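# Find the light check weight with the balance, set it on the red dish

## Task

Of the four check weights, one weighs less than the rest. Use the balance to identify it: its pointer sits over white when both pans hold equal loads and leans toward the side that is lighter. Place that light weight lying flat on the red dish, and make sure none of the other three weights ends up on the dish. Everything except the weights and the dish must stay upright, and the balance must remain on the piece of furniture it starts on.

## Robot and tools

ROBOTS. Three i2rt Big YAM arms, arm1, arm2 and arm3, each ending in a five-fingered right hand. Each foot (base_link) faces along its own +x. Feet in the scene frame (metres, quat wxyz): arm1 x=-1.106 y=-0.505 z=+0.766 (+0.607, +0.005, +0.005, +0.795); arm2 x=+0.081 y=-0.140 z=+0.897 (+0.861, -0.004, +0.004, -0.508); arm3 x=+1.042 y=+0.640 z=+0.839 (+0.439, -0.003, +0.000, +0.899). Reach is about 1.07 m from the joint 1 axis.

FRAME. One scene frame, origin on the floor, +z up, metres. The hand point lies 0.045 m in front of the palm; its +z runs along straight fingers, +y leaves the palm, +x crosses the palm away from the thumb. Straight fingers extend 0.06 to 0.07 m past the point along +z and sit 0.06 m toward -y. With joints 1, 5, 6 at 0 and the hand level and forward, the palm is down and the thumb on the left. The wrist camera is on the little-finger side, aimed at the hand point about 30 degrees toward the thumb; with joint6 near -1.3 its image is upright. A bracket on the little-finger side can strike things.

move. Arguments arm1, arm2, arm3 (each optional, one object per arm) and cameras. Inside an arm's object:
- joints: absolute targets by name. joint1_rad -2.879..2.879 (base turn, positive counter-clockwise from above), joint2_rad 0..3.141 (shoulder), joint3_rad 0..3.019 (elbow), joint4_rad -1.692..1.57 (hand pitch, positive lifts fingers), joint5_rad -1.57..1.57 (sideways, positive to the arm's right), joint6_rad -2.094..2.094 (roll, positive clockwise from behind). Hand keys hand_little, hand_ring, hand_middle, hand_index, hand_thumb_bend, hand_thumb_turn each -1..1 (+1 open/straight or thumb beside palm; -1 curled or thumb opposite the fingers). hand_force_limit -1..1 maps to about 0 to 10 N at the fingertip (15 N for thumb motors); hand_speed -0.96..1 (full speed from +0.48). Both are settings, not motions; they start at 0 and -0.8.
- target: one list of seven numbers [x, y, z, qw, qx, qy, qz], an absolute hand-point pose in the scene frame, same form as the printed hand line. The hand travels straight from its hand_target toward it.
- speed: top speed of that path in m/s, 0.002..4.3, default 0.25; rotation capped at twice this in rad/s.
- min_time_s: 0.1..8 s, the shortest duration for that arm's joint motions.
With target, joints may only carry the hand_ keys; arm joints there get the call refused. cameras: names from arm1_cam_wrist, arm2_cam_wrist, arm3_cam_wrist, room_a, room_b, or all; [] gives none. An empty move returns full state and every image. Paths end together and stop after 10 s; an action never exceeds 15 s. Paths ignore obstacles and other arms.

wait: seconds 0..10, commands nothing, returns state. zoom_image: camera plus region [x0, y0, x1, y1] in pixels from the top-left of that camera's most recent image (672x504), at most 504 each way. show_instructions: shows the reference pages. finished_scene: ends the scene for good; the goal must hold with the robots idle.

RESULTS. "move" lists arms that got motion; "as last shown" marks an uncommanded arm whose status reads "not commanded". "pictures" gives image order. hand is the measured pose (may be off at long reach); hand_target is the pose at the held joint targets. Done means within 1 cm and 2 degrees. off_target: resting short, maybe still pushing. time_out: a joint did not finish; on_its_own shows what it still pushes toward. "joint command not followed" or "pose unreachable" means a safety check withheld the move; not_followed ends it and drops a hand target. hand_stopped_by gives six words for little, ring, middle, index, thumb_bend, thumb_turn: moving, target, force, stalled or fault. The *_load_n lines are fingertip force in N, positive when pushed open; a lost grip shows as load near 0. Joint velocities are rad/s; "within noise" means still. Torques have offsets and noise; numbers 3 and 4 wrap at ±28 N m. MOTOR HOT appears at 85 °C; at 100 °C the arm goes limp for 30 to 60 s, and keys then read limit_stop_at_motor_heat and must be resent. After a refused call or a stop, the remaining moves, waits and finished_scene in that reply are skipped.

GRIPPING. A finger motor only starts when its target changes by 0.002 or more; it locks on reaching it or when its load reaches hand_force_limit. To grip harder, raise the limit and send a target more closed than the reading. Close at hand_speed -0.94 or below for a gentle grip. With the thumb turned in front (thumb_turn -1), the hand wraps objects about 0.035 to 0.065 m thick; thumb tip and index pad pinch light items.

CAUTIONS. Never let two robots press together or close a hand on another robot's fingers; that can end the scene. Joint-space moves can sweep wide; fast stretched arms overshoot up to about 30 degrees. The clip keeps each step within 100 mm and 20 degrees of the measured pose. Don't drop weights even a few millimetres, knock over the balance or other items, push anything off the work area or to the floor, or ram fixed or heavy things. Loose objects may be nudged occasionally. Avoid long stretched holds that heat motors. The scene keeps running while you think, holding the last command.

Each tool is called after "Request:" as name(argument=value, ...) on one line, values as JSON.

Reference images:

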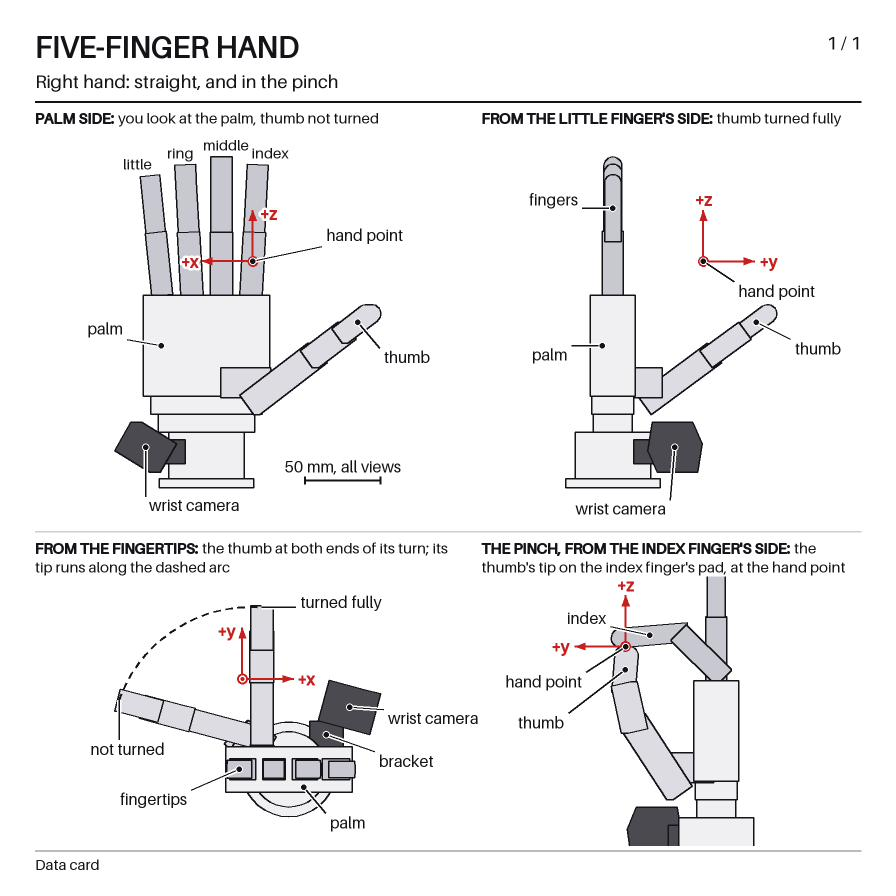

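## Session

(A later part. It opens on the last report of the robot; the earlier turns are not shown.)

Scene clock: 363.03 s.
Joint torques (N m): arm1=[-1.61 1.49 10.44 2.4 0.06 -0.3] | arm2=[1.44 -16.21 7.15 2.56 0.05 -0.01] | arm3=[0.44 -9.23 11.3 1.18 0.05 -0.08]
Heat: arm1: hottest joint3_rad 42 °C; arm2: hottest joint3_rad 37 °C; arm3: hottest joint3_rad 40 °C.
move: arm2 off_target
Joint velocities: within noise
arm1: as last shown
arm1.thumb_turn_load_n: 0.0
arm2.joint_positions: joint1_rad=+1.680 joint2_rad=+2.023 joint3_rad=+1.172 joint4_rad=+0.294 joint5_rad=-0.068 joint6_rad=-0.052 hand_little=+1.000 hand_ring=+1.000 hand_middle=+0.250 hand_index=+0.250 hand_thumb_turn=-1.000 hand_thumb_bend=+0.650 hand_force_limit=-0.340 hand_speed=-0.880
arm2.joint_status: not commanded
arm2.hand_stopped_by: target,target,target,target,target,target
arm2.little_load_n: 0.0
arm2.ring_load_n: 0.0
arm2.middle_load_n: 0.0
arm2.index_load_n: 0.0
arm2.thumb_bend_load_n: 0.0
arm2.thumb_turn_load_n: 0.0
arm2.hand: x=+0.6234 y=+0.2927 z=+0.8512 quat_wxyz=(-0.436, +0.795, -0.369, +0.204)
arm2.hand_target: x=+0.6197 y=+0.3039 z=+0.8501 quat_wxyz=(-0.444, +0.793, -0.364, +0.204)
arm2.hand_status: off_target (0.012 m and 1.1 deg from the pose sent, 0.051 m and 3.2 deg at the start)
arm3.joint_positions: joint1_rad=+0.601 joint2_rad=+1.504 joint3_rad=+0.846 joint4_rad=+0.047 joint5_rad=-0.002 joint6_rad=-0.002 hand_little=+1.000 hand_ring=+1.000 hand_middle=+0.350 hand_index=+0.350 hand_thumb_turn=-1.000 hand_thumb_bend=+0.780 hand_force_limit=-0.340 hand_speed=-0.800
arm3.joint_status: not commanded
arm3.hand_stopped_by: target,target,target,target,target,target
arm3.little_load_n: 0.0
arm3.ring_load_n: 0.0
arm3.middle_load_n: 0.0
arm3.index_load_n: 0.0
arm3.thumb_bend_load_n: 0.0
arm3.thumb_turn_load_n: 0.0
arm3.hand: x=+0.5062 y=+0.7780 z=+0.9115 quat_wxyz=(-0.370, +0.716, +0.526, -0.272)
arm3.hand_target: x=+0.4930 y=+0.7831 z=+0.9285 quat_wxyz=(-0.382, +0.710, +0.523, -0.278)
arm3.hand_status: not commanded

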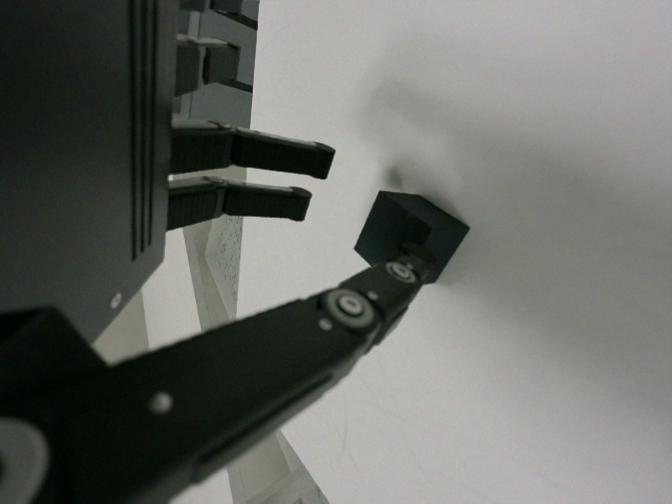

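Request:
move(arm2={"target": [0.610, 0.299, 0.832, 0.4441, -0.7931, 0.3639, -0.2038], "speed": 0.1}, cameras=["arm2_cam_wrist"])

Request:
move(arm2={"target": [0.609, 0.302, 0.820, 0.4441, -0.7931, 0.3639, -0.2038], "speed": 0.08}, cameras=["arm2_cam_wrist"])

Scene clock: 364.57 s.
Joint torques (N m): arm1=[-1.55 1.49 10.44 2.39 0.06 -0.29] | arm2=[1.26 -15.56 6.67 2.71 0.05 -0.01] | arm3=[0.38 -9.29 11.32 1.18 0.05 -0.08]
Heat: arm1: hottest joint3_rad 42 °C; arm2: hottest joint3_rad 37 °C; arm3: hottest joint3_rad 41 °C.
move: arm2 off_target
Joint velocities: within noise
arm1, arm3: as last shown
arm1.thumb_turn_load_n: 0.5
arm2.joint_positions: joint1_rad=+1.683 joint2_rad=+2.037 joint3_rad=+1.137 joint4_rad=+0.351 joint5_rad=-0.065 joint6_rad=-0.050 hand_little=+1.000 hand_ring=+1.000 hand_middle=+0.250 hand_index=+0.250 hand_thumb_turn=-1.000 hand_thumb_bend=+0.650 hand_force_limit=-0.340 hand_speed=-0.880
arm2.joint_status: not commanded
arm2.hand_stopped_by: target,target,target,target,target,target
arm2.little_load_n: 0.0
arm2.ring_load_n: 0.0
arm2.middle_load_n: 0.0
arm2.index_load_n: 0.0
arm2.thumb_bend_load_n: 0.5
arm2.thumb_turn_load_n: 0.0
arm2.hand: x=+0.6154 y=+0.2892 z=+0.8378 quat_wxyz=(-0.439, +0.793, -0.368, +0.206)
arm2.hand_target: x=+0.6098 y=+0.2989 z=+0.8323 quat_wxyz=(-0.444, +0.793, -0.364, +0.204)
arm2.hand_status: off_target (0.013 m and 0.8 deg from the pose sent, 0.024 m and 1.1 deg at the start)

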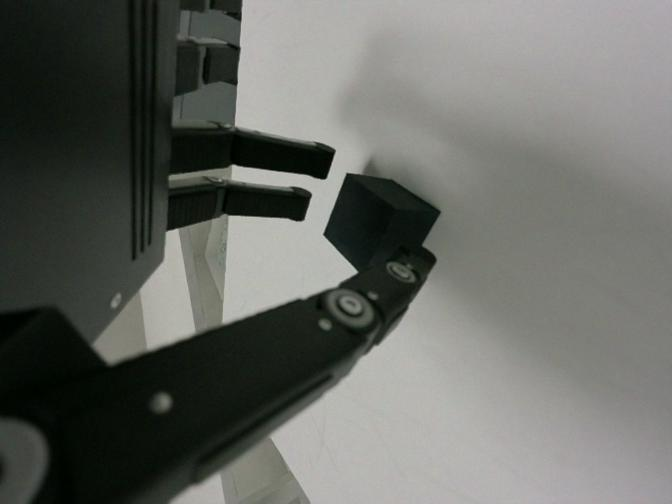

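Scene clock: 365.57 s.
Joint torques (N m): arm1=[-1.55 1.44 10.45 2.39 0.06 -0.29] | arm2=[1.26 -15.62 6.74 2.63 0.05 -0.02] | arm3=[0.38 -9.29 11.32 1.2 0.05 -0.08]
Heat: arm1: hottest joint3_rad 42 °C; arm2: hottest joint3_rad 37 °C; arm3: hottest joint3_rad 41 °C.
move: arm2 off_target
Joint velocities: within noise
arm1, arm3: as last shown
arm1.thumb_turn_load_n: 0.0
arm2.joint_positions: joint1_rad=+1.689 joint2_rad=+2.065 joint3_rad=+1.137 joint4_rad=+0.373 joint5_rad=-0.061 joint6_rad=-0.047 hand_little=+1.000 hand_ring=+1.000 hand_middle=+0.250 hand_index=+0.250 hand_thumb_turn=-1.000 hand_thumb_bend=+0.650 hand_force_limit=-0.340 hand_speed=-0.880
arm2.joint_status: not commanded
arm2.hand_stopped_by: target,target,target,target,target,target
arm2.little_load_n: 0.0
arm2.ring_load_n: 0.0
arm2.middle_load_n: 0.0
arm2.index_load_n: 0.0
arm2.thumb_bend_load_n: 0.0
arm2.thumb_turn_load_n: 0.0
arm2.hand: x=+0.6124 y=+0.2911 z=+0.8234 quat_wxyz=(-0.437, +0.795, -0.369, +0.205)
arm2.hand_target: x=+0.6088 y=+0.3018 z=+0.8201 quat_wxyz=(-0.444, +0.793, -0.364, +0.204)
arm2.hand_status: off_target (0.012 m and 1.0 deg from the pose sent, 0.023 m and 0.8 deg at the start)
arm3.thumb_turn_load_n: -0.5

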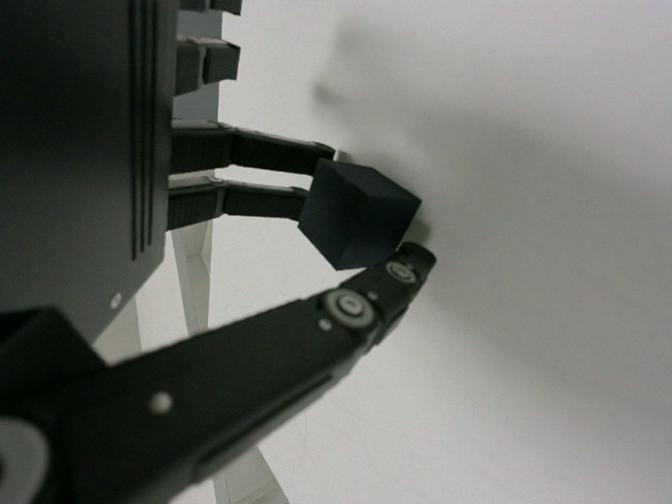

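Request:
move(arm2={"target": [0.6095, 0.303, 0.815, 0.4441, -0.7931, 0.3639, -0.2038], "speed": 0.06}, cameras=["arm2_cam_wrist"])

Request:
move(arm2={"joints": {"hand_force_limit": -0.35, "hand_speed": -0.94, "hand_index": -0.35, "hand_middle": -0.35, "hand_thumb_bend": 0.05}}, cameras=["arm2_cam_wrist"])

Scene clock: 366.83 s.
Joint torques (N m): arm1=[-1.55 1.49 10.45 2.39 0.06 -0.3] | arm2=[1.44 -15.5 6.95 2.65 0.06 0] | arm3=[0.44 -9.29 11.32 1.17 0.06 -0.08]
Heat: arm1: hottest joint3_rad 42 °C; arm2: hottest joint3_rad 37 °C; arm3: hottest joint3_rad 41 °C.
move: arm2 off_target
Joint velocities: within noise
arm1, arm3: as last shown
arm1.thumb_turn_load_n: 0.5
arm2.joint_positions: joint1_rad=+1.689 joint2_rad=+2.075 joint3_rad=+1.137 joint4_rad=+0.383 joint5_rad=-0.060 joint6_rad=-0.047 hand_little=+1.000 hand_ring=+1.000 hand_middle=+0.250 hand_index=+0.250 hand_thumb_turn=-1.000 hand_thumb_bend=+0.650 hand_force_limit=-0.340 hand_speed=-0.880
arm2.joint_status: not commanded
arm2.hand_stopped_by: target,target,target,target,target,target
arm2.little_load_n: 0.0
arm2.ring_load_n: 0.0
arm2.middle_load_n: 0.0
arm2.index_load_n: 0.0
arm2.thumb_bend_load_n: 0.0
arm2.thumb_turn_load_n: 0.0
arm2.hand: x=+0.6124 y=+0.2909 z=+0.8188 quat_wxyz=(-0.437, +0.795, -0.369, +0.205)
arm2.hand_target: x=+0.6092 y=+0.3027 z=+0.8151 quat_wxyz=(-0.444, +0.793, -0.364, +0.204)
arm2.hand_status: off_target (0.013 m and 1.1 deg from the pose sent, 0.015 m and 1.0 deg at the start)
arm3.thumb_turn_load_n: 0.0

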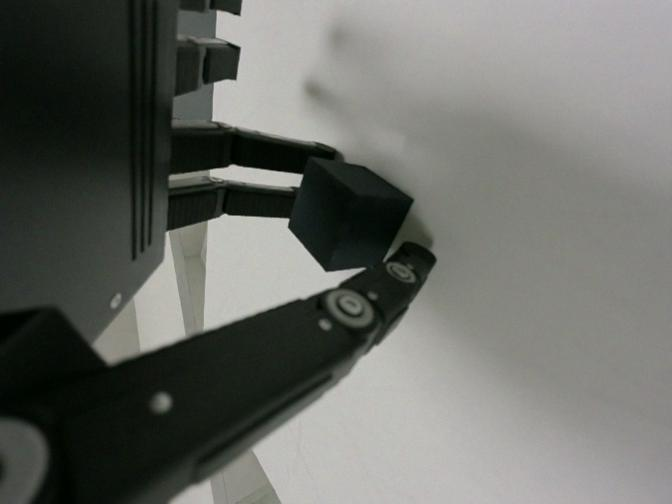

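Scene clock: 369.47 s.
Joint torques (N m): arm1=[-1.61 1.49 10.44 2.39 0.05 -0.3] | arm2=[1.26 -15.5 7.08 2.59 0.04 -0.02] | arm3=[0.44 -9.29 11.32 1.18 0.06 -0.08]
Heat: arm1: hottest joint3_rad 42 °C; arm2: hottest joint3_rad 37 °C; arm3: hottest joint3_rad 41 °C.
move: arm2 off_target
Joint velocities: within noise
arm1, arm3: as last shown
arm2.joint_positions: joint1_rad=+1.690 joint2_rad=+2.075 joint3_rad=+1.137 joint4_rad=+0.383 joint5_rad=-0.060 joint6_rad=-0.047 hand_little=+1.000 hand_ring=+1.000 hand_middle=-0.019 hand_index=-0.048 hand_thumb_turn=-1.000 hand_thumb_bend=+0.504 hand_force_limit=-0.350 hand_speed=-0.940
arm2.joint_status: hand_middle off_target (ended at -0.019, target -0.350); hand_index off_target (ended at -0.048, target -0.350); hand_thumb_bend off_target (ended at +0.504, target +0.050); the others done
arm2.hand_stopped_by: target,target,force,force,force,target
arm2.little_load_n: 0.0
arm2.ring_load_n: 0.0
arm2.middle_load_n: 3.0
arm2.index_load_n: 3.5
arm2.thumb_bend_load_n: 6.0
arm2.thumb_turn_load_n: 0.0
arm2.hand: x=+0.6121 y=+0.2913 z=+0.8188 quat_wxyz=(-0.437, +0.795, -0.369, +0.205)
arm2.hand_target: x=+0.6092 y=+0.3028 z=+0.8151 quat_wxyz=(-0.444, +0.793, -0.364, +0.204)
arm2.hand_status: not commanded

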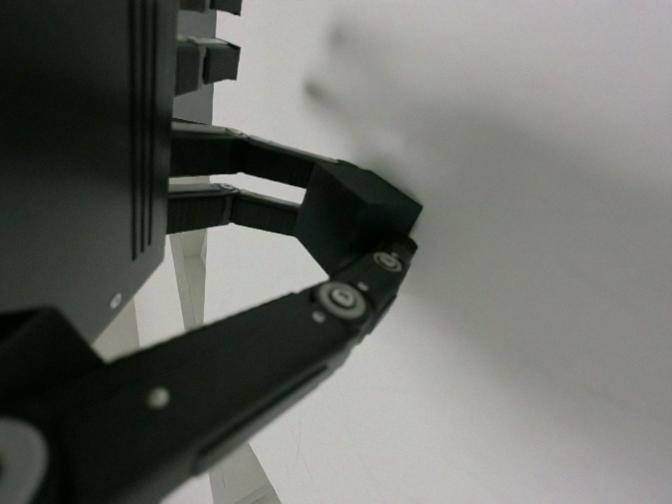

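Good grip. Lift and compare the weight.

Request:
move(arm2={"target": [0.612, 0.303, 0.89, 0.4441, -0.7931, 0.3639, -0.2038], "speed": 0.12}, cameras=["arm2_cam_wrist"])

Request:
move(arm2={"target": [0.40, 0.11, 1.15, 0.4441, -0.7931, 0.3639, -0.2038], "speed": 0.3}, cameras=["arm2_cam_wrist"])

Scene clock: 371.30 s.
Joint torques (N m): arm1=[-1.55 1.44 10.44 2.39 0.06 -0.3] | arm2=[1.26 -16.62 9.06 1.36 -0.04 -0.04] | arm3=[0.38 -9.35 11.32 1.17 0.05 -0.08]
Heat: arm1: hottest joint3_rad 42 °C; arm2: hottest joint3_rad 37 °C; arm3: hottest joint3_rad 41 °C.
move: arm2 off_target
Joint velocities: within noise
arm1, arm3: as last shown
arm1.thumb_turn_load_n: 0.0
arm2.joint_positions: joint1_rad=+1.690 joint2_rad=+1.947 joint3_rad=+1.137 joint4_rad=+0.252 joint5_rad=-0.060 joint6_rad=-0.047 hand_little=+1.000 hand_ring=+1.000 hand_middle=-0.019 hand_index=-0.048 hand_thumb_turn=-1.000 hand_thumb_bend=+0.504 hand_force_limit=-0.350 hand_speed=-0.940
arm2.joint_status: not commanded
arm2.hand_stopped_by: target,target,force,force,force,target
arm2.little_load_n: 0.0
arm2.ring_load_n: 0.0
arm2.middle_load_n: 3.0
arm2.index_load_n: 3.5
arm2.thumb_bend_load_n: 6.0
arm2.thumb_turn_load_n: 0.0
arm2.hand: x=+0.6102 y=+0.2896 z=+0.8782 quat_wxyz=(-0.436, +0.795, -0.369, +0.204)
arm2.hand_target: x=+0.6117 y=+0.3029 z=+0.8903 quat_wxyz=(-0.444, +0.793, -0.364, +0.204)
arm2.hand_status: off_target (0.018 m and 1.2 deg from the pose sent, 0.072 m and 1.0 deg at the start)

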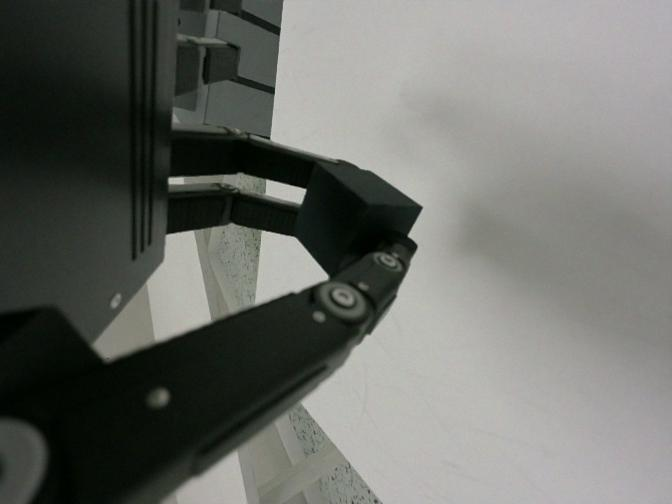

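Scene clock: 373.43 s.
Joint torques (N m): arm1=[-1.55 1.49 10.44 2.4 0.06 -0.3] | arm2=[-1.03 -3.25 12.72 1.26 -0.18 -0.12] | arm3=[0.44 -9.35 11.34 1.18 0.05 -0.08]
Heat: arm1: hottest joint3_rad 42 °C; arm2: hottest joint3_rad 37 °C; arm3: hottest joint3_rad 41 °C.
move: arm2 off_target
Joint velocities: within noise
arm1, arm3: as last shown
arm1.thumb_turn_load_n: 0.5
arm2.joint_positions: joint1_rad=+1.618 joint2_rad=+0.855 joint3_rad=+0.788 joint4_rad=-0.498 joint5_rad=-0.143 joint6_rad=-0.088 hand_little=+1.000 hand_ring=+1.000 hand_middle=-0.019 hand_index=-0.048 hand_thumb_turn=-1.000 hand_thumb_bend=+0.504 hand_force_limit=-0.350 hand_speed=-0.940
arm2.joint_status: not commanded
arm2.hand_stopped_by: target,target,force,force,force,target
arm2.little_load_n: 0.0
arm2.ring_load_n: 0.0
arm2.middle_load_n: 3.0
arm2.index_load_n: 3.0
arm2.thumb_bend_load_n: 6.0
arm2.thumb_turn_load_n: 0.0
arm2.hand: x=+0.3914 y=+0.1120 z=+1.1349 quat_wxyz=(-0.439, +0.798, -0.363, +0.196)
arm2.hand_target: x=+0.3997 y=+0.1099 z=+1.1501 quat_wxyz=(-0.444, +0.793, -0.364, +0.204)
arm2.hand_status: off_target (0.017 m and 1.3 deg from the pose sent, 0.388 m and 1.2 deg at the start)
arm3.little_load_n: 0.5

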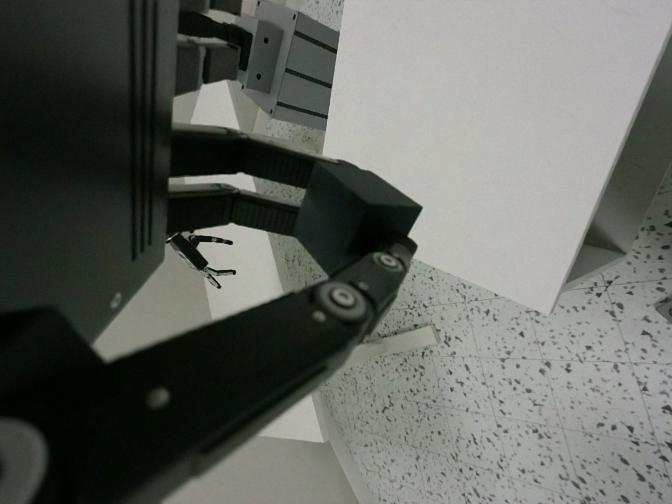

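Request:
move(arm2={"joints": {"joint1_rad": -1.6}, "min_time_s": 4.5}, cameras=["arm2_cam_wrist", "arm1_cam_wrist", "room_a"])

Scene clock: 378.77 s.
Joint torques (N m): arm1=[-1.55 1.44 10.44 2.39 0.06 -0.3] | arm2=[-0.44 -3.14 12.72 1.36 -0.12 -0.11] | arm3=[0.38 -9.23 11.33 1.16 0.06 -0.08]
Heat: arm1: hottest joint3_rad 42 °C; arm2: hottest joint3_rad 38 °C; arm3: hottest joint3_rad 41 °C.
move: arm2 done
Joint velocities: within noise
arm1.joint_positions: joint1_rad=-1.192 joint2_rad=+0.641 joint3_rad=+1.360 joint4_rad=-1.173 joint5_rad=+0.100 joint6_rad=-1.330 hand_little=+1.000 hand_ring=+1.000 hand_middle=+1.000 hand_index=+1.000 hand_thumb_turn=-1.000 hand_thumb_bend=+1.000 hand_force_limit=-0.350 hand_speed=-0.800
arm1.joint_status: not commanded
arm1.hand_stopped_by: target,target,target,target,target,target
arm1.little_load_n: 0.0
arm1.ring_load_n: 0.0
arm1.middle_load_n: 0.0
arm1.index_load_n: 0.0
arm1.thumb_bend_load_n: 0.0
arm1.thumb_turn_load_n: 0.5
arm1.hand: x=-0.8476 y=-0.4030 z=+1.2712 quat_wxyz=(-0.189, +0.838, +0.143, +0.491)
arm1.hand_target: x=-0.8449 y=-0.4046 z=+1.2901 quat_wxyz=(-0.191, +0.827, +0.142, +0.510)
arm1.hand_status: not commanded
arm2.joint_positions: joint1_rad=-1.591 joint2_rad=+0.855 joint3_rad=+0.788 joint4_rad=-0.498 joint5_rad=-0.145 joint6_rad=-0.089 hand_little=+1.000 hand_ring=+1.000 hand_middle=-0.019 hand_index=-0.048 hand_thumb_turn=-1.000 hand_thumb_bend=+0.504 hand_force_limit=-0.350 hand_speed=-0.940
arm2.joint_status: all done
arm2.hand_stopped_by: target,target,force,force,force,target
arm2.little_load_n: 0.0
arm2.ring_load_n: 0.0
arm2.middle_load_n: 3.0
arm2.index_load_n: 3.5
arm2.thumb_bend_load_n: 6.0
arm2.thumb_turn_load_n: 0.0
arm2.hand: x=-0.2404 y=-0.3699 z=+1.1428 quat_wxyz=(+0.217, -0.385, -0.783, +0.438)
arm2.hand_target: x=-0.2470 y=-0.3690 z=+1.1581 quat_wxyz=(+0.225, -0.384, -0.778, +0.444)
arm2.hand_status: not commanded
arm3: as last shown
arm3.little_load_n: 0.0
arm3.thumb_bend_load_n: -0.5
pictures: arm1_cam_wrist, arm2_cam_wrist, room_a

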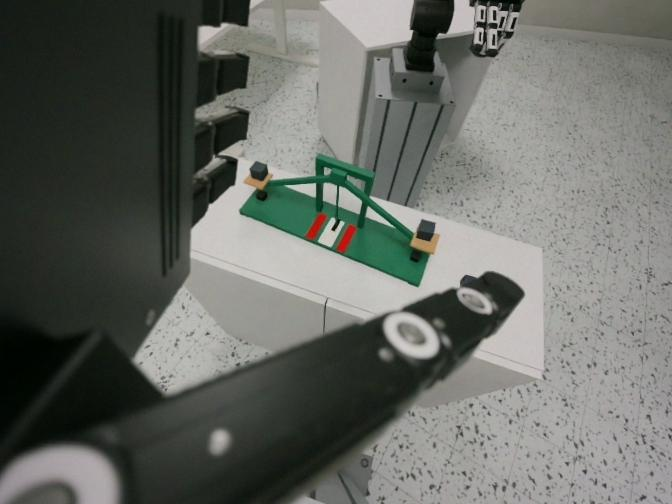

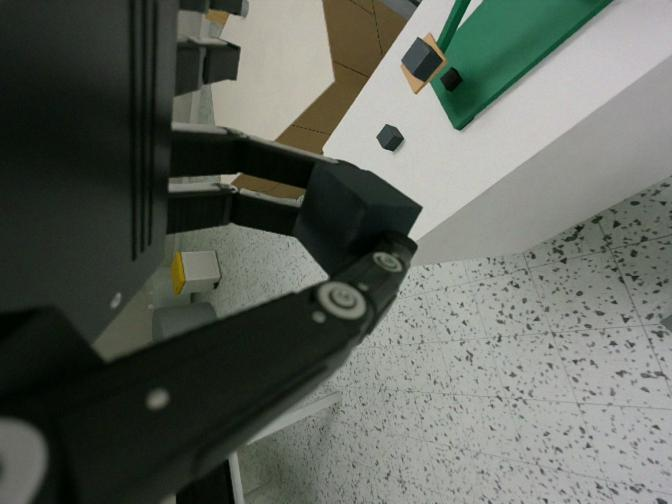

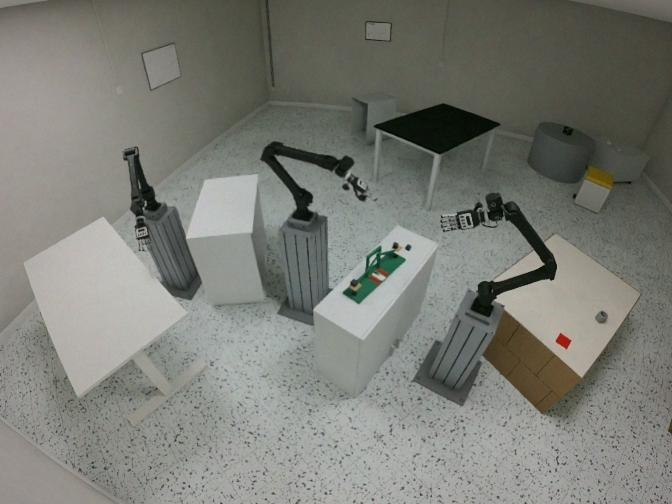

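Request:
move(arm2={"target": [-0.45, -0.50, 1.05, 0.3021, -0.5285, -0.6887, 0.3937], "speed": 0.25})

Request:
move(arm2={"target": [-0.595, -0.608, 0.93, 0.3021, -0.5285, -0.6887, 0.3937], "speed": 0.2}, cameras=["arm2_cam_wrist", "arm1_cam_wrist"])

Scene clock: 381.20 s.
Joint torques (N m): arm1=[-1.61 1.44 10.45 2.39 0.06 -0.3] | arm2=[1.08 -13.33 12.66 2.51 0.27 0.01] | arm3=[0.38 -9.35 11.32 1.18 0.05 -0.08]
Heat: arm1: hottest joint3_rad 42 °C; arm2: hottest joint3_rad 39 °C; arm3: hottest joint3_rad 41 °C.
move: arm2 off_target
Joint velocities: within noise
arm1: as last shown
arm2.joint_positions: joint1_rad=-1.464 joint2_rad=+1.599 joint3_rad=+1.087 joint4_rad=-0.141 joint5_rad=+0.306 joint6_rad=+0.187 hand_little=+1.000 hand_ring=+1.000 hand_middle=-0.019 hand_index=-0.048 hand_thumb_turn=-1.000 hand_thumb_bend=+0.504 hand_force_limit=-0.350 hand_speed=-0.940
arm2.joint_status: not commanded
arm2.hand_stopped_by: target,target,force,force,force,target
arm2.little_load_n: 0.0
arm2.ring_load_n: 0.0
arm2.middle_load_n: 3.0
arm2.index_load_n: 3.5
arm2.thumb_bend_load_n: 6.0
arm2.thumb_turn_load_n: 0.0
arm2.hand: x=-0.4337 y=-0.4781 z=+1.0155 quat_wxyz=(+0.294, -0.536, -0.706, +0.358)
arm2.hand_target: x=-0.4477 y=-0.4987 z=+1.0506 quat_wxyz=(+0.302, -0.529, -0.689, +0.394)
arm2.hand_status: off_target (0.044 m and 4.8 deg from the pose sent, 0.264 m and 22.6 deg at the start)
arm3.joint_positions: joint1_rad=+0.601 joint2_rad=+1.504 joint3_rad=+0.846 joint4_rad=+0.047 joint5_rad=-0.002 joint6_rad=-0.002 hand_little=+1.000 hand_ring=+1.000 hand_middle=+0.350 hand_index=+0.350 hand_thumb_turn=-1.000 hand_thumb_bend=+0.780 hand_force_limit=-0.340 hand_speed=-0.800
arm3.joint_status: not commanded
arm3.hand_stopped_by: target,target,target,target,target,target
arm3.little_load_n: 0.0
arm3.ring_load_n: -0.5
arm3.middle_load_n: 0.0
arm3.index_load_n: 0.0
arm3.thumb_bend_load_n: 0.0
arm3.thumb_turn_load_n: 0.0
arm3.hand: x=+0.5062 y=+0.7780 z=+0.9115 quat_wxyz=(-0.370, +0.716, +0.526, -0.272)
arm3.hand_target: x=+0.4930 y=+0.7831 z=+0.9285 quat_wxyz=(-0.382, +0.710, +0.523, -0.278)
arm3.hand_status: not commanded
pictures: none

Scene clock: 383.23 s.
Joint torques (N m): arm1=[-1.55 1.49 10.45 2.39 0.05 -0.3] | arm2=[0.97 -20.13 12.44 1.92 0.25 -0.02] | arm3=[0.38 -9.29 11.33 1.2 0.06 -0.09]
Heat: arm1: hottest joint3_rad 42 °C; arm2: hottest joint3_rad 39 °C; arm3: hottest joint3_rad 41 °C.
move: arm2 off_target
Joint velocities: within noise
arm1, arm3: as last shown
arm2.joint_positions: joint1_rad=-1.462 joint2_rad=+2.162 joint3_rad=+1.594 joint4_rad=-0.061 joint5_rad=+0.310 joint6_rad=+0.190 hand_little=+1.000 hand_ring=+1.000 hand_middle=-0.019 hand_index=-0.048 hand_thumb_turn=-1.000 hand_thumb_bend=+0.504 hand_force_limit=-0.350 hand_speed=-0.940
arm2.joint_status: not commanded
arm2.hand_stopped_by: target,target,force,force,force,target
arm2.little_load_n: 0.0
arm2.ring_load_n: 0.0
arm2.middle_load_n: 3.0
arm2.index_load_n: 3.5
arm2.thumb_bend_load_n: 6.0
arm2.thumb_turn_load_n: 0.0
arm2.hand: x=-0.5839 y=-0.5848 z=+0.9041 quat_wxyz=(+0.298, -0.535, -0.700, +0.368)
arm2.hand_target: x=-0.5932 y=-0.6070 z=+0.9306 quat_wxyz=(+0.302, -0.529, -0.689, +0.394)
arm2.hand_status: off_target (0.036 m and 3.3 deg from the pose sent, 0.224 m and 4.7 deg at the start)
arm3.ring_load_n: 0.0
pictures: arm1_cam_wrist, arm2_cam_wrist

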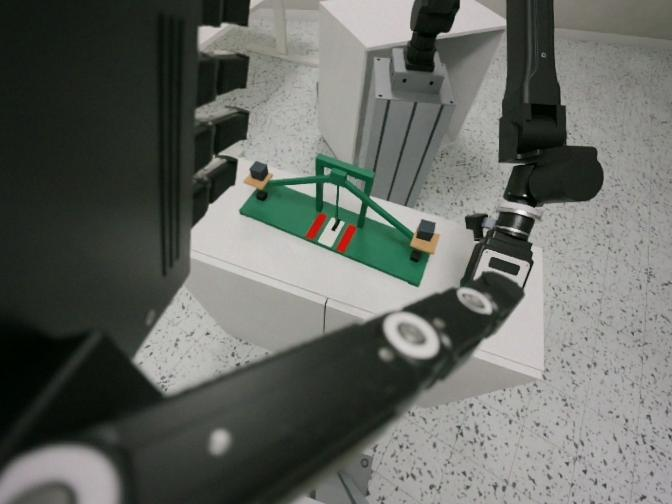

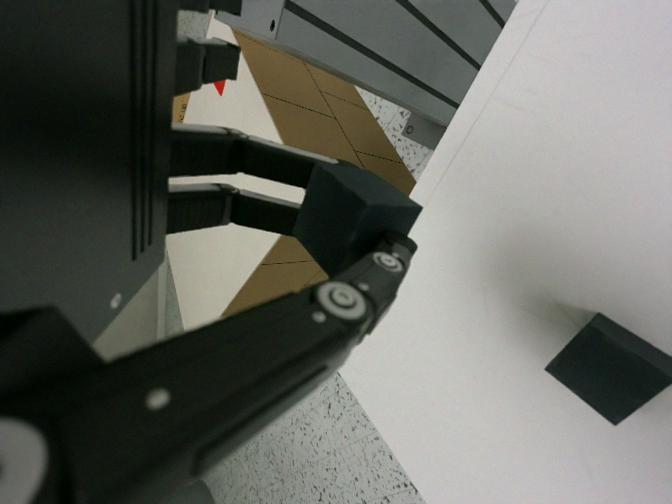

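Request:
zoom_image(camera="arm2_cam_wrist", region=[200, 50, 672, 504])

Scaled by 1.068.

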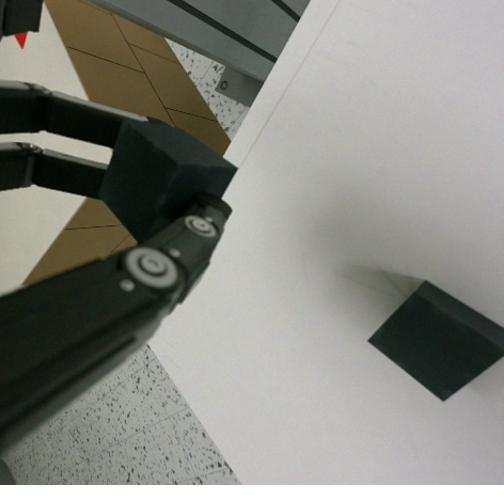

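Request:
move(arm2={"target": [-0.590, -0.600, 0.87, 0.3021, -0.5285, -0.6887, 0.3937], "speed": 0.12})

Request:
move(arm2={"target": [-0.590, -0.592, 0.82, 0.3021, -0.5285, -0.6887, 0.3937], "speed": 0.1}, cameras=["arm2_cam_wrist", "arm1_cam_wrist"])

Scene clock: 386.93 s.
Joint torques (N m): arm1=[-1.61 1.44 10.44 2.4 0.06 -0.3] | arm2=[0.62 -20.48 9.01 2.67 0.08 -0.03] | arm3=[0.38 -9.29 11.33 1.18 0.05 -0.08]
Heat: arm1: hottest joint3_rad 42 °C; arm2: hottest joint3_rad 39 °C; arm3: hottest joint3_rad 41 °C.
move: arm2 off_target
Joint velocities: within noise
arm1, arm3: as last shown
arm2.joint_positions: joint1_rad=-1.462 joint2_rad=+2.234 joint3_rad=+1.576 joint4_rad=+0.046 joint5_rad=+0.310 joint6_rad=+0.190 hand_little=+1.000 hand_ring=+1.000 hand_middle=-0.019 hand_index=-0.048 hand_thumb_turn=-1.000 hand_thumb_bend=+0.504 hand_force_limit=-0.350 hand_speed=-0.940
arm2.joint_status: not commanded
arm2.hand_stopped_by: target,target,force,force,force,target
arm2.little_load_n: -0.5
arm2.ring_load_n: 0.0
arm2.middle_load_n: 3.0
arm2.index_load_n: 3.5
arm2.thumb_bend_load_n: 6.0
arm2.thumb_turn_load_n: 0.0
arm2.hand: x=-0.5865 y=-0.5864 z=+0.8585 quat_wxyz=(+0.300, -0.534, -0.696, +0.375)
arm2.hand_target: x=-0.5896 y=-0.5998 z=+0.8703 quat_wxyz=(+0.302, -0.529, -0.689, +0.394)
arm2.hand_status: off_target (0.018 m and 2.4 deg from the pose sent, 0.038 m and 3.3 deg at the start)
pictures: none

Scene clock: 388.23 s.
Joint torques (N m): arm1=[-1.55 1.49 10.44 2.39 0.06 -0.3] | arm2=[0.26 -20.78 8.43 2.7 0.06 -0.08] | arm3=[0.44 -9.23 11.32 1.2 0.05 -0.08]
Heat: arm1: hottest joint3_rad 42 °C; arm2: hottest joint3_rad 39 °C; arm3: hottest joint3_rad 41 °C.
move: arm2 off_target
Joint velocities: within noise
arm1, arm3: as last shown
arm1.thumb_turn_load_n: 0.0
arm2.joint_positions: joint1_rad=-1.462 joint2_rad=+2.310 joint3_rad=+1.554 joint4_rad=+0.143 joint5_rad=+0.303 joint6_rad=+0.190 hand_little=+1.000 hand_ring=+1.000 hand_middle=-0.019 hand_index=-0.048 hand_thumb_turn=-1.000 hand_thumb_bend=+0.504 hand_force_limit=-0.350 hand_speed=-0.940
arm2.joint_status: not commanded
arm2.hand_stopped_by: target,target,force,force,force,target
arm2.little_load_n: 0.0
arm2.ring_load_n: 0.0
arm2.middle_load_n: 3.0
arm2.index_load_n: 3.5
arm2.thumb_bend_load_n: 6.0
arm2.thumb_turn_load_n: 0.0
arm2.hand: x=-0.5819 y=-0.5847 z=+0.8080 quat_wxyz=(+0.298, -0.533, -0.697, +0.376)
arm2.hand_target: x=-0.5896 y=-0.5918 z=+0.8201 quat_wxyz=(+0.302, -0.529, -0.689, +0.394)
arm2.hand_status: off_target (0.016 m and 2.3 deg from the pose sent, 0.039 m and 2.4 deg at the start)
pictures: arm1_cam_wrist, arm2_cam_wrist

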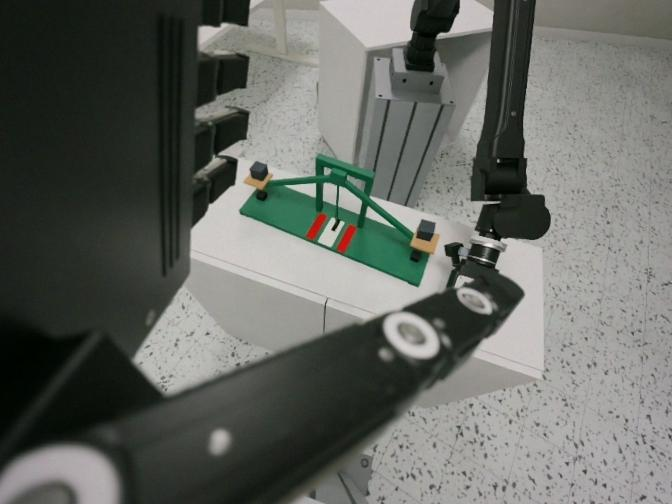

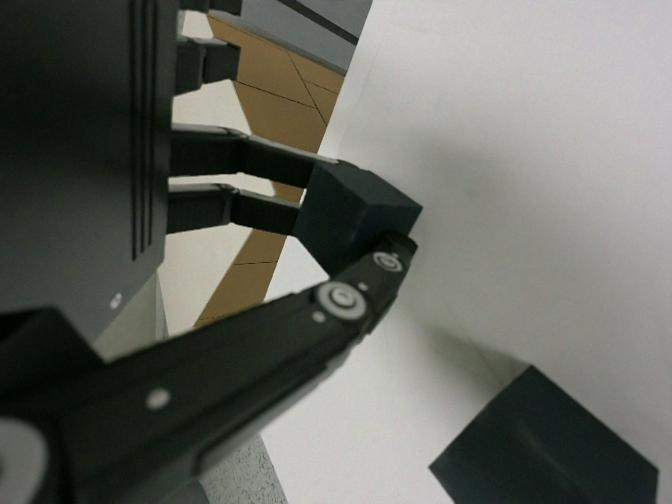

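Request:
move(arm2={"target": [-0.590, -0.592, 0.810, 0.3021, -0.5285, -0.6887, 0.3937], "speed": 0.05})

Request:
move(arm2={"target": [-0.590, -0.592, 0.804, 0.3021, -0.5285, -0.6887, 0.3937], "speed": 0.04}, cameras=["arm2_cam_wrist"])

Scene clock: 389.73 s.
Joint torques (N m): arm1=[-1.55 1.44 10.44 2.4 0.06 -0.3] | arm2=[0.03 -19.66 8.57 2.73 0.07 -0.09] | arm3=[0.5 -9.35 11.3 1.18 0.05 -0.08]
Heat: arm1: hottest joint3_rad 42 °C; arm2: hottest joint3_rad 39 °C; arm3: hottest joint3_rad 41 °C.
move: arm2 done
Joint velocities: within noise
arm1, arm3: as last shown
arm1.thumb_turn_load_n: 0.5
arm2.joint_positions: joint1_rad=-1.462 joint2_rad=+2.313 joint3_rad=+1.554 joint4_rad=+0.159 joint5_rad=+0.303 joint6_rad=+0.190 hand_little=+1.000 hand_ring=+1.000 hand_middle=-0.019 hand_index=-0.048 hand_thumb_turn=-1.000 hand_thumb_bend=+0.504 hand_force_limit=-0.350 hand_speed=-0.940
arm2.joint_status: not commanded
arm2.hand_stopped_by: target,target,force,force,force,target
arm2.little_load_n: 0.0
arm2.ring_load_n: 0.0
arm2.middle_load_n: 3.0
arm2.index_load_n: 3.5
arm2.thumb_bend_load_n: 6.0
arm2.thumb_turn_load_n: 0.0
arm2.hand: x=-0.5839 y=-0.5861 z=+0.8087 quat_wxyz=(+0.299, -0.532, -0.694, +0.382)
arm2.hand_target: x=-0.5896 y=-0.5918 z=+0.8100 quat_wxyz=(+0.302, -0.529, -0.689, +0.394)
arm2.hand_status: done (0.009 m and 1.6 deg from the pose sent, 0.011 m and 2.3 deg at the start)
pictures: none

Scene clock: 390.70 s.
Joint torques (N m): arm1=[-1.55 1.44 10.44 2.4 0.06 -0.3] | arm2=[-0.03 -19.6 8.59 2.63 0.08 -0.07] | arm3=[0.44 -9.29 11.33 1.2 0.05 -0.08]
Heat: arm1: hottest joint3_rad 42 °C; arm2: hottest joint3_rad 39 °C; arm3: hottest joint3_rad 41 °C.
move: arm2 done
Joint velocities: within noise
arm1, arm3: as last shown
arm1.thumb_turn_load_n: 0.0
arm2.joint_positions: joint1_rad=-1.462 joint2_rad=+2.321 joint3_rad=+1.554 joint4_rad=+0.170 joint5_rad=+0.303 joint6_rad=+0.190 hand_little=+1.000 hand_ring=+1.000 hand_middle=-0.019 hand_index=-0.048 hand_thumb_turn=-1.000 hand_thumb_bend=+0.504 hand_force_limit=-0.350 hand_speed=-0.940
arm2.joint_status: not commanded
arm2.hand_stopped_by: target,target,force,force,force,target
arm2.little_load_n: 0.0
arm2.ring_load_n: -0.5
arm2.middle_load_n: 3.5
arm2.index_load_n: 3.0
arm2.thumb_bend_load_n: 6.0
arm2.thumb_turn_load_n: 0.0
arm2.hand: x=-0.5842 y=-0.5863 z=+0.8043 quat_wxyz=(+0.300, -0.532, -0.694, +0.383)
arm2.hand_target: x=-0.5896 y=-0.5918 z=+0.8040 quat_wxyz=(+0.302, -0.529, -0.689, +0.393)
arm2.hand_status: done (0.008 m and 1.4 deg from the pose sent, 0.010 m and 1.6 deg at the start)

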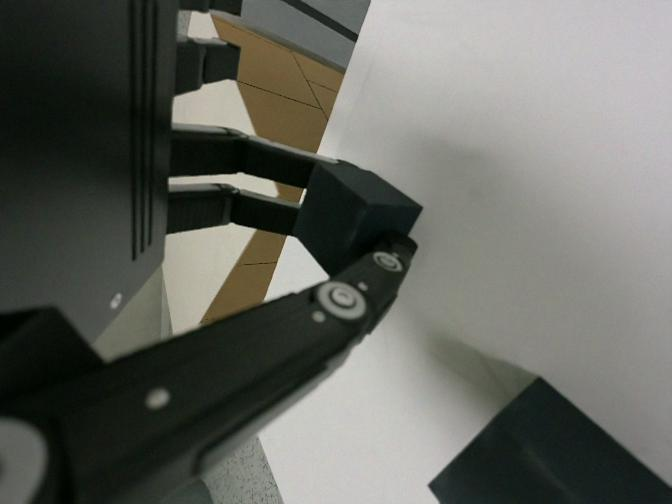

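Request:
move(arm2={"target": [-0.590, -0.592, 0.799, 0.3021, -0.5285, -0.6887, 0.3937], "speed": 0.04})

Request:
move(arm2={"target": [-0.590, -0.592, 0.795, 0.3021, -0.5285, -0.6887, 0.3937], "speed": 0.04}, cameras=["arm2_cam_wrist"])

Scene clock: 393.33 s.
Joint torques (N m): arm1=[-1.55 1.49 10.44 2.39 0.06 -0.3] | arm2=[0.21 -19.02 8.66 2.59 0.07 -0.1] | arm3=[0.44 -9.23 11.32 1.2 0.05 -0.08]
Heat: arm1: hottest joint3_rad 43 °C; arm2: hottest joint3_rad 39 °C; arm3: hottest joint3_rad 41 °C.
move: arm2 done
Joint velocities: within noise
arm1, arm3: as last shown
arm1.thumb_turn_load_n: 0.5
arm2.joint_positions: joint1_rad=-1.462 joint2_rad=+2.324 joint3_rad=+1.554 joint4_rad=+0.180 joint5_rad=+0.303 joint6_rad=+0.190 hand_little=+1.000 hand_ring=+1.000 hand_middle=-0.019 hand_index=-0.048 hand_thumb_turn=-1.000 hand_thumb_bend=+0.504 hand_force_limit=-0.350 hand_speed=-0.940
arm2.joint_status: not commanded
arm2.hand_stopped_by: target,target,force,force,force,target
arm2.little_load_n: 0.0
arm2.ring_load_n: 0.0
arm2.middle_load_n: 3.0
arm2.index_load_n: 3.0
arm2.thumb_bend_load_n: 6.0
arm2.thumb_turn_load_n: 0.0
arm2.hand: x=-0.5853 y=-0.5871 z=+0.8045 quat_wxyz=(+0.301, -0.531, -0.692, +0.386)
arm2.hand_target: x=-0.5897 y=-0.5918 z=+0.7992 quat_wxyz=(+0.302, -0.529, -0.689, +0.394)
arm2.hand_status: done (0.009 m and 1.0 deg from the pose sent, 0.010 m and 1.4 deg at the start)
pictures: none

Scene clock: 394.30 s.
Joint torques (N m): arm1=[-1.55 1.49 10.45 2.39 0.06 -0.3] | arm2=[0.44 -18.9 8.77 2.59 0.07 -0.07] | arm3=[0.44 -9.29 11.32 1.2 0.06 -0.08]
Heat: arm1: hottest joint3_rad 43 °C; arm2: hottest joint3_rad 39 °C; arm3: hottest joint3_rad 41 °C.
move: arm2 off_target
Joint velocities: within noise
arm1.joint_positions: joint1_rad=-1.192 joint2_rad=+0.641 joint3_rad=+1.360 joint4_rad=-1.173 joint5_rad=+0.100 joint6_rad=-1.330 hand_little=+1.000 hand_ring=+1.000 hand_middle=+1.000 hand_index=+1.000 hand_thumb_turn=-1.000 hand_thumb_bend=+1.000 hand_force_limit=-0.350 hand_speed=-0.800
arm1.joint_status: not commanded
arm1.hand_stopped_by: target,target,target,target,target,target
arm1.little_load_n: 0.0
arm1.ring_load_n: 0.0
arm1.middle_load_n: 0.0
arm1.index_load_n: 0.0
arm1.thumb_bend_load_n: 0.0
arm1.thumb_turn_load_n: 0.0
arm1.hand: x=-0.8476 y=-0.4030 z=+1.2712 quat_wxyz=(-0.189, +0.838, +0.143, +0.491)
arm1.hand_target: x=-0.8449 y=-0.4046 z=+1.2901 quat_wxyz=(-0.191, +0.827, +0.142, +0.510)
arm1.hand_status: not commanded
arm2.joint_positions: joint1_rad=-1.462 joint2_rad=+2.326 joint3_rad=+1.554 joint4_rad=+0.189 joint5_rad=+0.303 joint6_rad=+0.190 hand_little=+1.000 hand_ring=+1.000 hand_middle=-0.019 hand_index=-0.048 hand_thumb_turn=-1.000 hand_thumb_bend=+0.504 hand_force_limit=-0.350 hand_speed=-0.940
arm2.joint_status: not commanded
arm2.hand_stopped_by: target,target,force,force,force,target
arm2.little_load_n: 0.0
arm2.ring_load_n: 0.0
arm2.middle_load_n: 3.5
arm2.index_load_n: 3.5
arm2.thumb_bend_load_n: 6.0
arm2.thumb_turn_load_n: 0.0
arm2.hand: x=-0.5862 y=-0.5877 z=+0.8044 quat_wxyz=(+0.301, -0.531, -0.690, +0.389)
arm2.hand_target: x=-0.5895 y=-0.5917 z=+0.7951 quat_wxyz=(+0.302, -0.529, -0.689, +0.394)
arm2.hand_status: off_target (0.011 m and 0.7 deg from the pose sent, 0.012 m and 1.0 deg at the start)
arm3: as last shown

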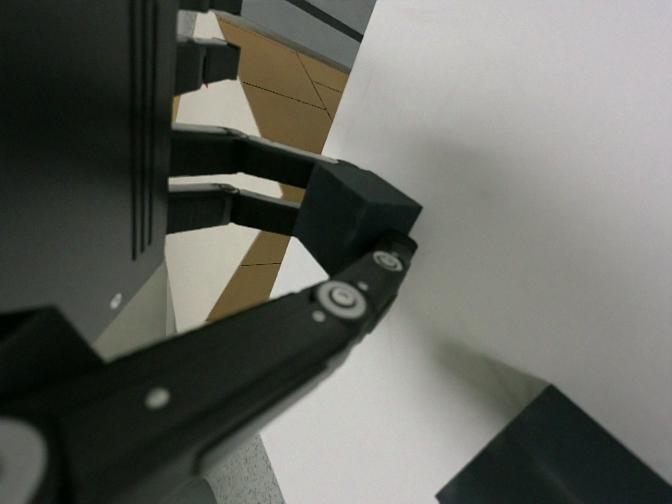

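Request:
zoom_image(camera="arm2_cam_wrist", region=[260, 120, 480, 320])

Request:
move(arm2={"target": [-0.590, -0.592, 0.790, 0.3021, -0.5285, -0.6887, 0.3937], "speed": 0.04}, cameras=["arm2_cam_wrist"])

Scaled by 2.291.

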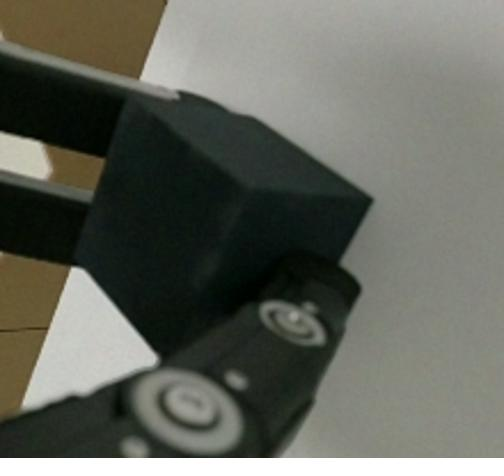

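Scene clock: 395.83 s.
Joint torques (N m): arm1=[-1.55 1.49 10.44 2.39 0.06 -0.3] | arm2=[0.09 -18.26 8.75 2.39 0.09 -0.08] | arm3=[0.5 -9.29 11.32 1.18 0.05 -0.08]
Heat: arm1: hottest joint3_rad 43 °C; arm2: hottest joint3_rad 39 °C; arm3: hottest joint3_rad 41 °C.
move: arm2 off_target
Joint velocities: within noise
arm1: as last shown
arm2.joint_positions: joint1_rad=-1.462 joint2_rad=+2.329 joint3_rad=+1.554 joint4_rad=+0.199 joint5_rad=+0.303 joint6_rad=+0.190 hand_little=+1.000 hand_ring=+1.000 hand_middle=-0.019 hand_index=-0.048 hand_thumb_turn=-1.000 hand_thumb_bend=+0.504 hand_force_limit=-0.350 hand_speed=-0.940
arm2.joint_status: not commanded
arm2.hand_stopped_by: target,target,force,force,force,target
arm2.little_load_n: 0.0
arm2.ring_load_n: 0.0
arm2.middle_load_n: 3.5
arm2.index_load_n: 3.0
arm2.thumb_bend_load_n: 5.5
arm2.thumb_turn_load_n: 0.0
arm2.hand: x=-0.5873 y=-0.5885 z=+0.8044 quat_wxyz=(+0.302, -0.530, -0.689, +0.392)
arm2.hand_target: x=-0.5893 y=-0.5916 z=+0.7902 quat_wxyz=(+0.302, -0.529, -0.689, +0.394)
arm2.hand_status: off_target (0.015 m and 0.3 deg from the pose sent, 0.016 m and 0.7 deg at the start)
arm3.joint_positions: joint1_rad=+0.601 joint2_rad=+1.504 joint3_rad=+0.846 joint4_rad=+0.047 joint5_rad=-0.002 joint6_rad=-0.002 hand_little=+1.000 hand_ring=+1.000 hand_middle=+0.350 hand_index=+0.350 hand_thumb_turn=-1.000 hand_thumb_bend=+0.780 hand_force_limit=-0.340 hand_speed=-0.800
arm3.joint_status: not commanded
arm3.hand_stopped_by: target,target,target,target,target,target
arm3.little_load_n: 0.0
arm3.ring_load_n: 0.0
arm3.middle_load_n: 0.0
arm3.index_load_n: 0.0
arm3.thumb_bend_load_n: 0.0
arm3.thumb_turn_load_n: 0.0
arm3.hand: x=+0.5062 y=+0.7780 z=+0.9115 quat_wxyz=(-0.370, +0.716, +0.526, -0.272)
arm3.hand_target: x=+0.4930 y=+0.7831 z=+0.9285 quat_wxyz=(-0.382, +0.710, +0.523, -0.278)
arm3.hand_status: not commanded

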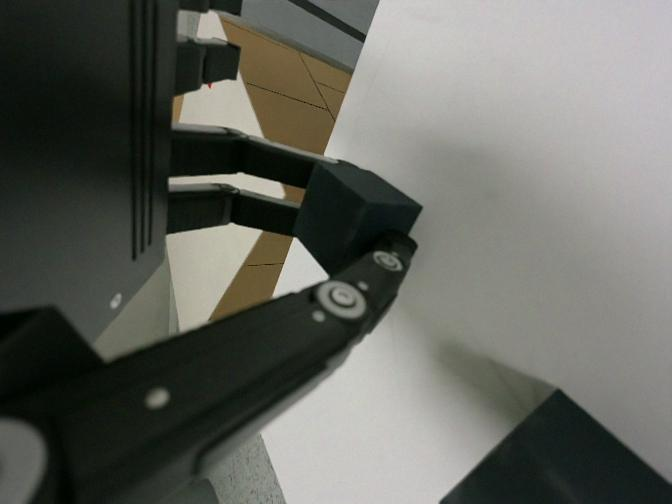

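Request:
wait(seconds=0.1, cameras=["room_a", "room_b"])

Request:
zoom_image(camera="room_a", region=[360, 200, 460, 275])

Scene clock: 396.77 s.
Joint torques (N m): arm1=[-1.61 1.44 10.44 2.4 0.06 -0.3] | arm2=[0.32 -18.55 8.81 2.45 0.08 -0.09] | arm3=[0.44 -9.29 11.3 1.18 0.05 -0.08]
Heat: arm1: hottest joint3_rad 43 °C; arm2: hottest joint3_rad 39 °C; arm3: hottest joint3_rad 41 °C.
Joint velocities: within noise
arm1.joint_positions: joint1_rad=-1.192 joint2_rad=+0.641 joint3_rad=+1.360 joint4_rad=-1.173 joint5_rad=+0.100 joint6_rad=-1.330 hand_little=+1.000 hand_ring=+1.000 hand_middle=+1.000 hand_index=+1.000 hand_thumb_turn=-1.000 hand_thumb_bend=+1.000 hand_force_limit=-0.350 hand_speed=-0.800
arm1.joint_status: not commanded
arm1.hand_stopped_by: target,target,target,target,target,target
arm1.little_load_n: 0.0
arm1.ring_load_n: 0.5
arm1.middle_load_n: 0.0
arm1.index_load_n: 0.0
arm1.thumb_bend_load_n: 0.0
arm1.thumb_turn_load_n: 0.0
arm1.hand: x=-0.8476 y=-0.4030 z=+1.2712 quat_wxyz=(-0.189, +0.838, +0.143, +0.491)
arm1.hand_target: x=-0.8449 y=-0.4046 z=+1.2901 quat_wxyz=(-0.191, +0.827, +0.142, +0.510)
arm1.hand_status: not commanded
arm2.joint_positions: joint1_rad=-1.462 joint2_rad=+2.329 joint3_rad=+1.554 joint4_rad=+0.199 joint5_rad=+0.303 joint6_rad=+0.190 hand_little=+1.000 hand_ring=+1.000 hand_middle=-0.019 hand_index=-0.048 hand_thumb_turn=-1.000 hand_thumb_bend=+0.504 hand_force_limit=-0.350 hand_speed=-0.940
arm2.joint_status: not commanded
arm2.hand_stopped_by: target,target,force,force,force,target
arm2.little_load_n: 0.0
arm2.ring_load_n: 0.0
arm2.middle_load_n: 3.5
arm2.index_load_n: 3.0
arm2.thumb_bend_load_n: 5.5
arm2.thumb_turn_load_n: 0.0
arm2.hand: x=-0.5873 y=-0.5885 z=+0.8044 quat_wxyz=(+0.302, -0.530, -0.689, +0.392)
arm2.hand_target: x=-0.5893 y=-0.5916 z=+0.7902 quat_wxyz=(+0.302, -0.529, -0.689, +0.394)
arm2.hand_status: off_target (0.015 m and 0.3 deg from the pose sent, 0.016 m and 0.7 deg at the start)
arm3.joint_positions: joint1_rad=+0.601 joint2_rad=+1.504 joint3_rad=+0.846 joint4_rad=+0.047 joint5_rad=-0.002 joint6_rad=-0.002 hand_little=+1.000 hand_ring=+1.000 hand_middle=+0.350 hand_index=+0.350 hand_thumb_turn=-1.000 hand_thumb_bend=+0.780 hand_force_limit=-0.340 hand_speed=-0.800
arm3.joint_status: not commanded
arm3.hand_stopped_by: target,target,target,target,target,target
arm3.little_load_n: 0.0
arm3.ring_load_n: -0.5
arm3.middle_load_n: -0.5
arm3.index_load_n: 0.0
arm3.thumb_bend_load_n: 0.0
arm3.thumb_turn_load_n: 0.0
arm3.hand: x=+0.5062 y=+0.7780 z=+0.9115 quat_wxyz=(-0.370, +0.716, +0.526, -0.272)
arm3.hand_target: x=+0.4930 y=+0.7831 z=+0.9285 quat_wxyz=(-0.382, +0.710, +0.523, -0.278)
arm3.hand_status: not commanded
wait: 0.10 s; at rest from the start

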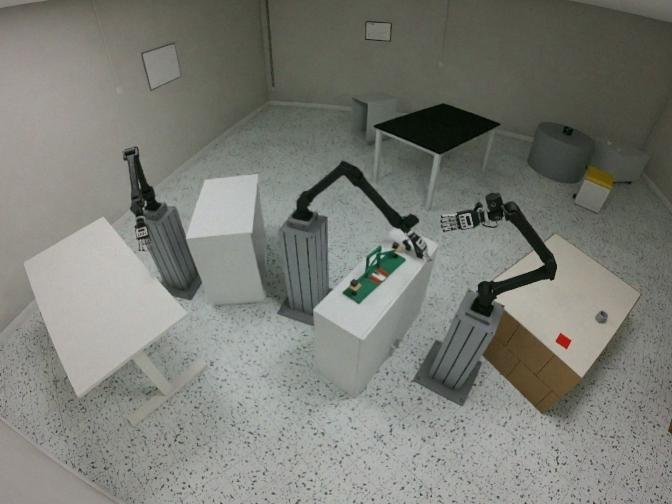

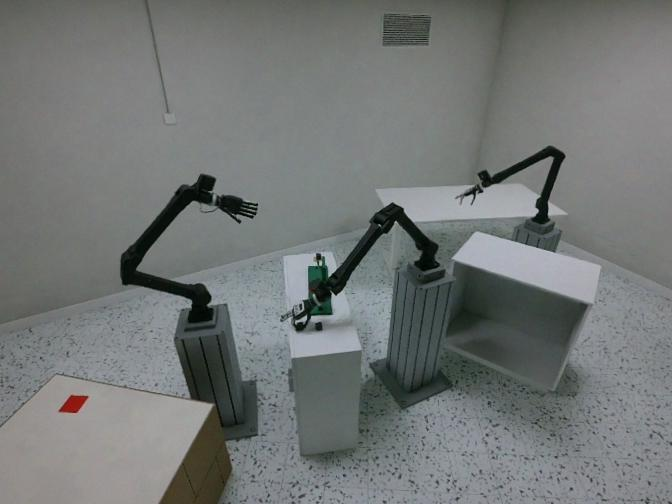

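Scaled by 5.040.

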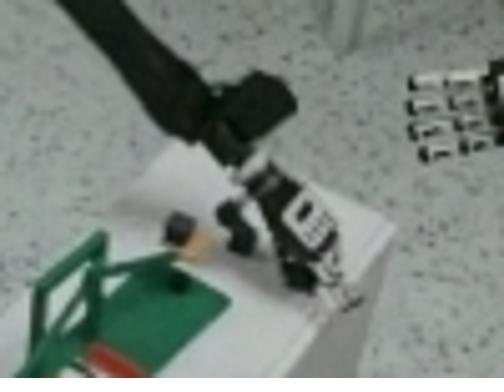

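Request:
zoom_image(camera="room_b", region=[270, 270, 370, 345])

Scaled by 5.040.

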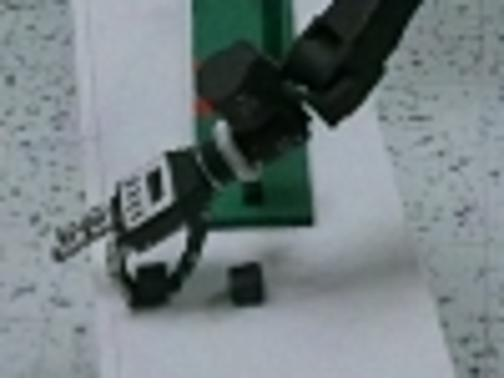

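Request:
move(arm2={"joints": {"hand_speed": -0.93, "hand_index": 0.15, "hand_middle": 0.15, "hand_thumb_bend": 0.64}}, cameras=["arm2_cam_wrist"])

Scene clock: 399.23 s.
Joint torques (N m): arm1=[-1.55 1.44 10.44 2.4 0.06 -0.3] | arm2=[0.21 -18.9 8.76 2.26 0.08 -0.09] | arm3=[0.38 -9.23 11.32 1.17 0.05 -0.08]
Heat: arm1: hottest joint3_rad 43 °C; arm2: hottest joint3_rad 39 °C; arm3: hottest joint3_rad 42 °C.
move: arm2 done
Joint velocities: within noise
arm1, arm3: as last shown
arm1.ring_load_n: 0.0
arm1.thumb_turn_load_n: 0.5
arm2.joint_positions: joint1_rad=-1.462 joint2_rad=+2.333 joint3_rad=+1.554 joint4_rad=+0.204 joint5_rad=+0.303 joint6_rad=+0.190 hand_little=+1.000 hand_ring=+1.000 hand_middle=+0.149 hand_index=+0.150 hand_thumb_turn=-1.000 hand_thumb_bend=+0.640 hand_force_limit=-0.350 hand_speed=-0.930
arm2.joint_status: all done
arm2.hand_stopped_by: target,target,target,target,target,target
arm2.little_load_n: -0.5
arm2.ring_load_n: 0.0
arm2.middle_load_n: -1.5
arm2.index_load_n: 0.0
arm2.thumb_bend_load_n: 0.0
arm2.thumb_turn_load_n: 0.0
arm2.hand: x=-0.5874 y=-0.5886 z=+0.8021 quat_wxyz=(+0.302, -0.530, -0.688, +0.392)
arm2.hand_target: x=-0.5893 y=-0.5916 z=+0.7903 quat_wxyz=(+0.302, -0.528, -0.689, +0.394)
arm2.hand_status: not commanded
arm3.middle_load_n: 0.0

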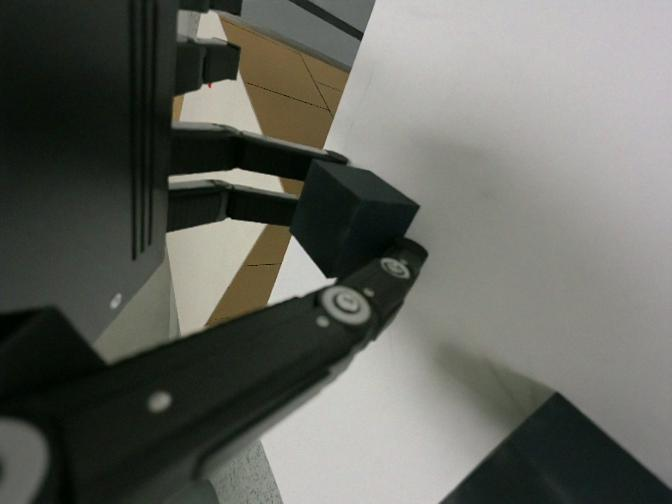

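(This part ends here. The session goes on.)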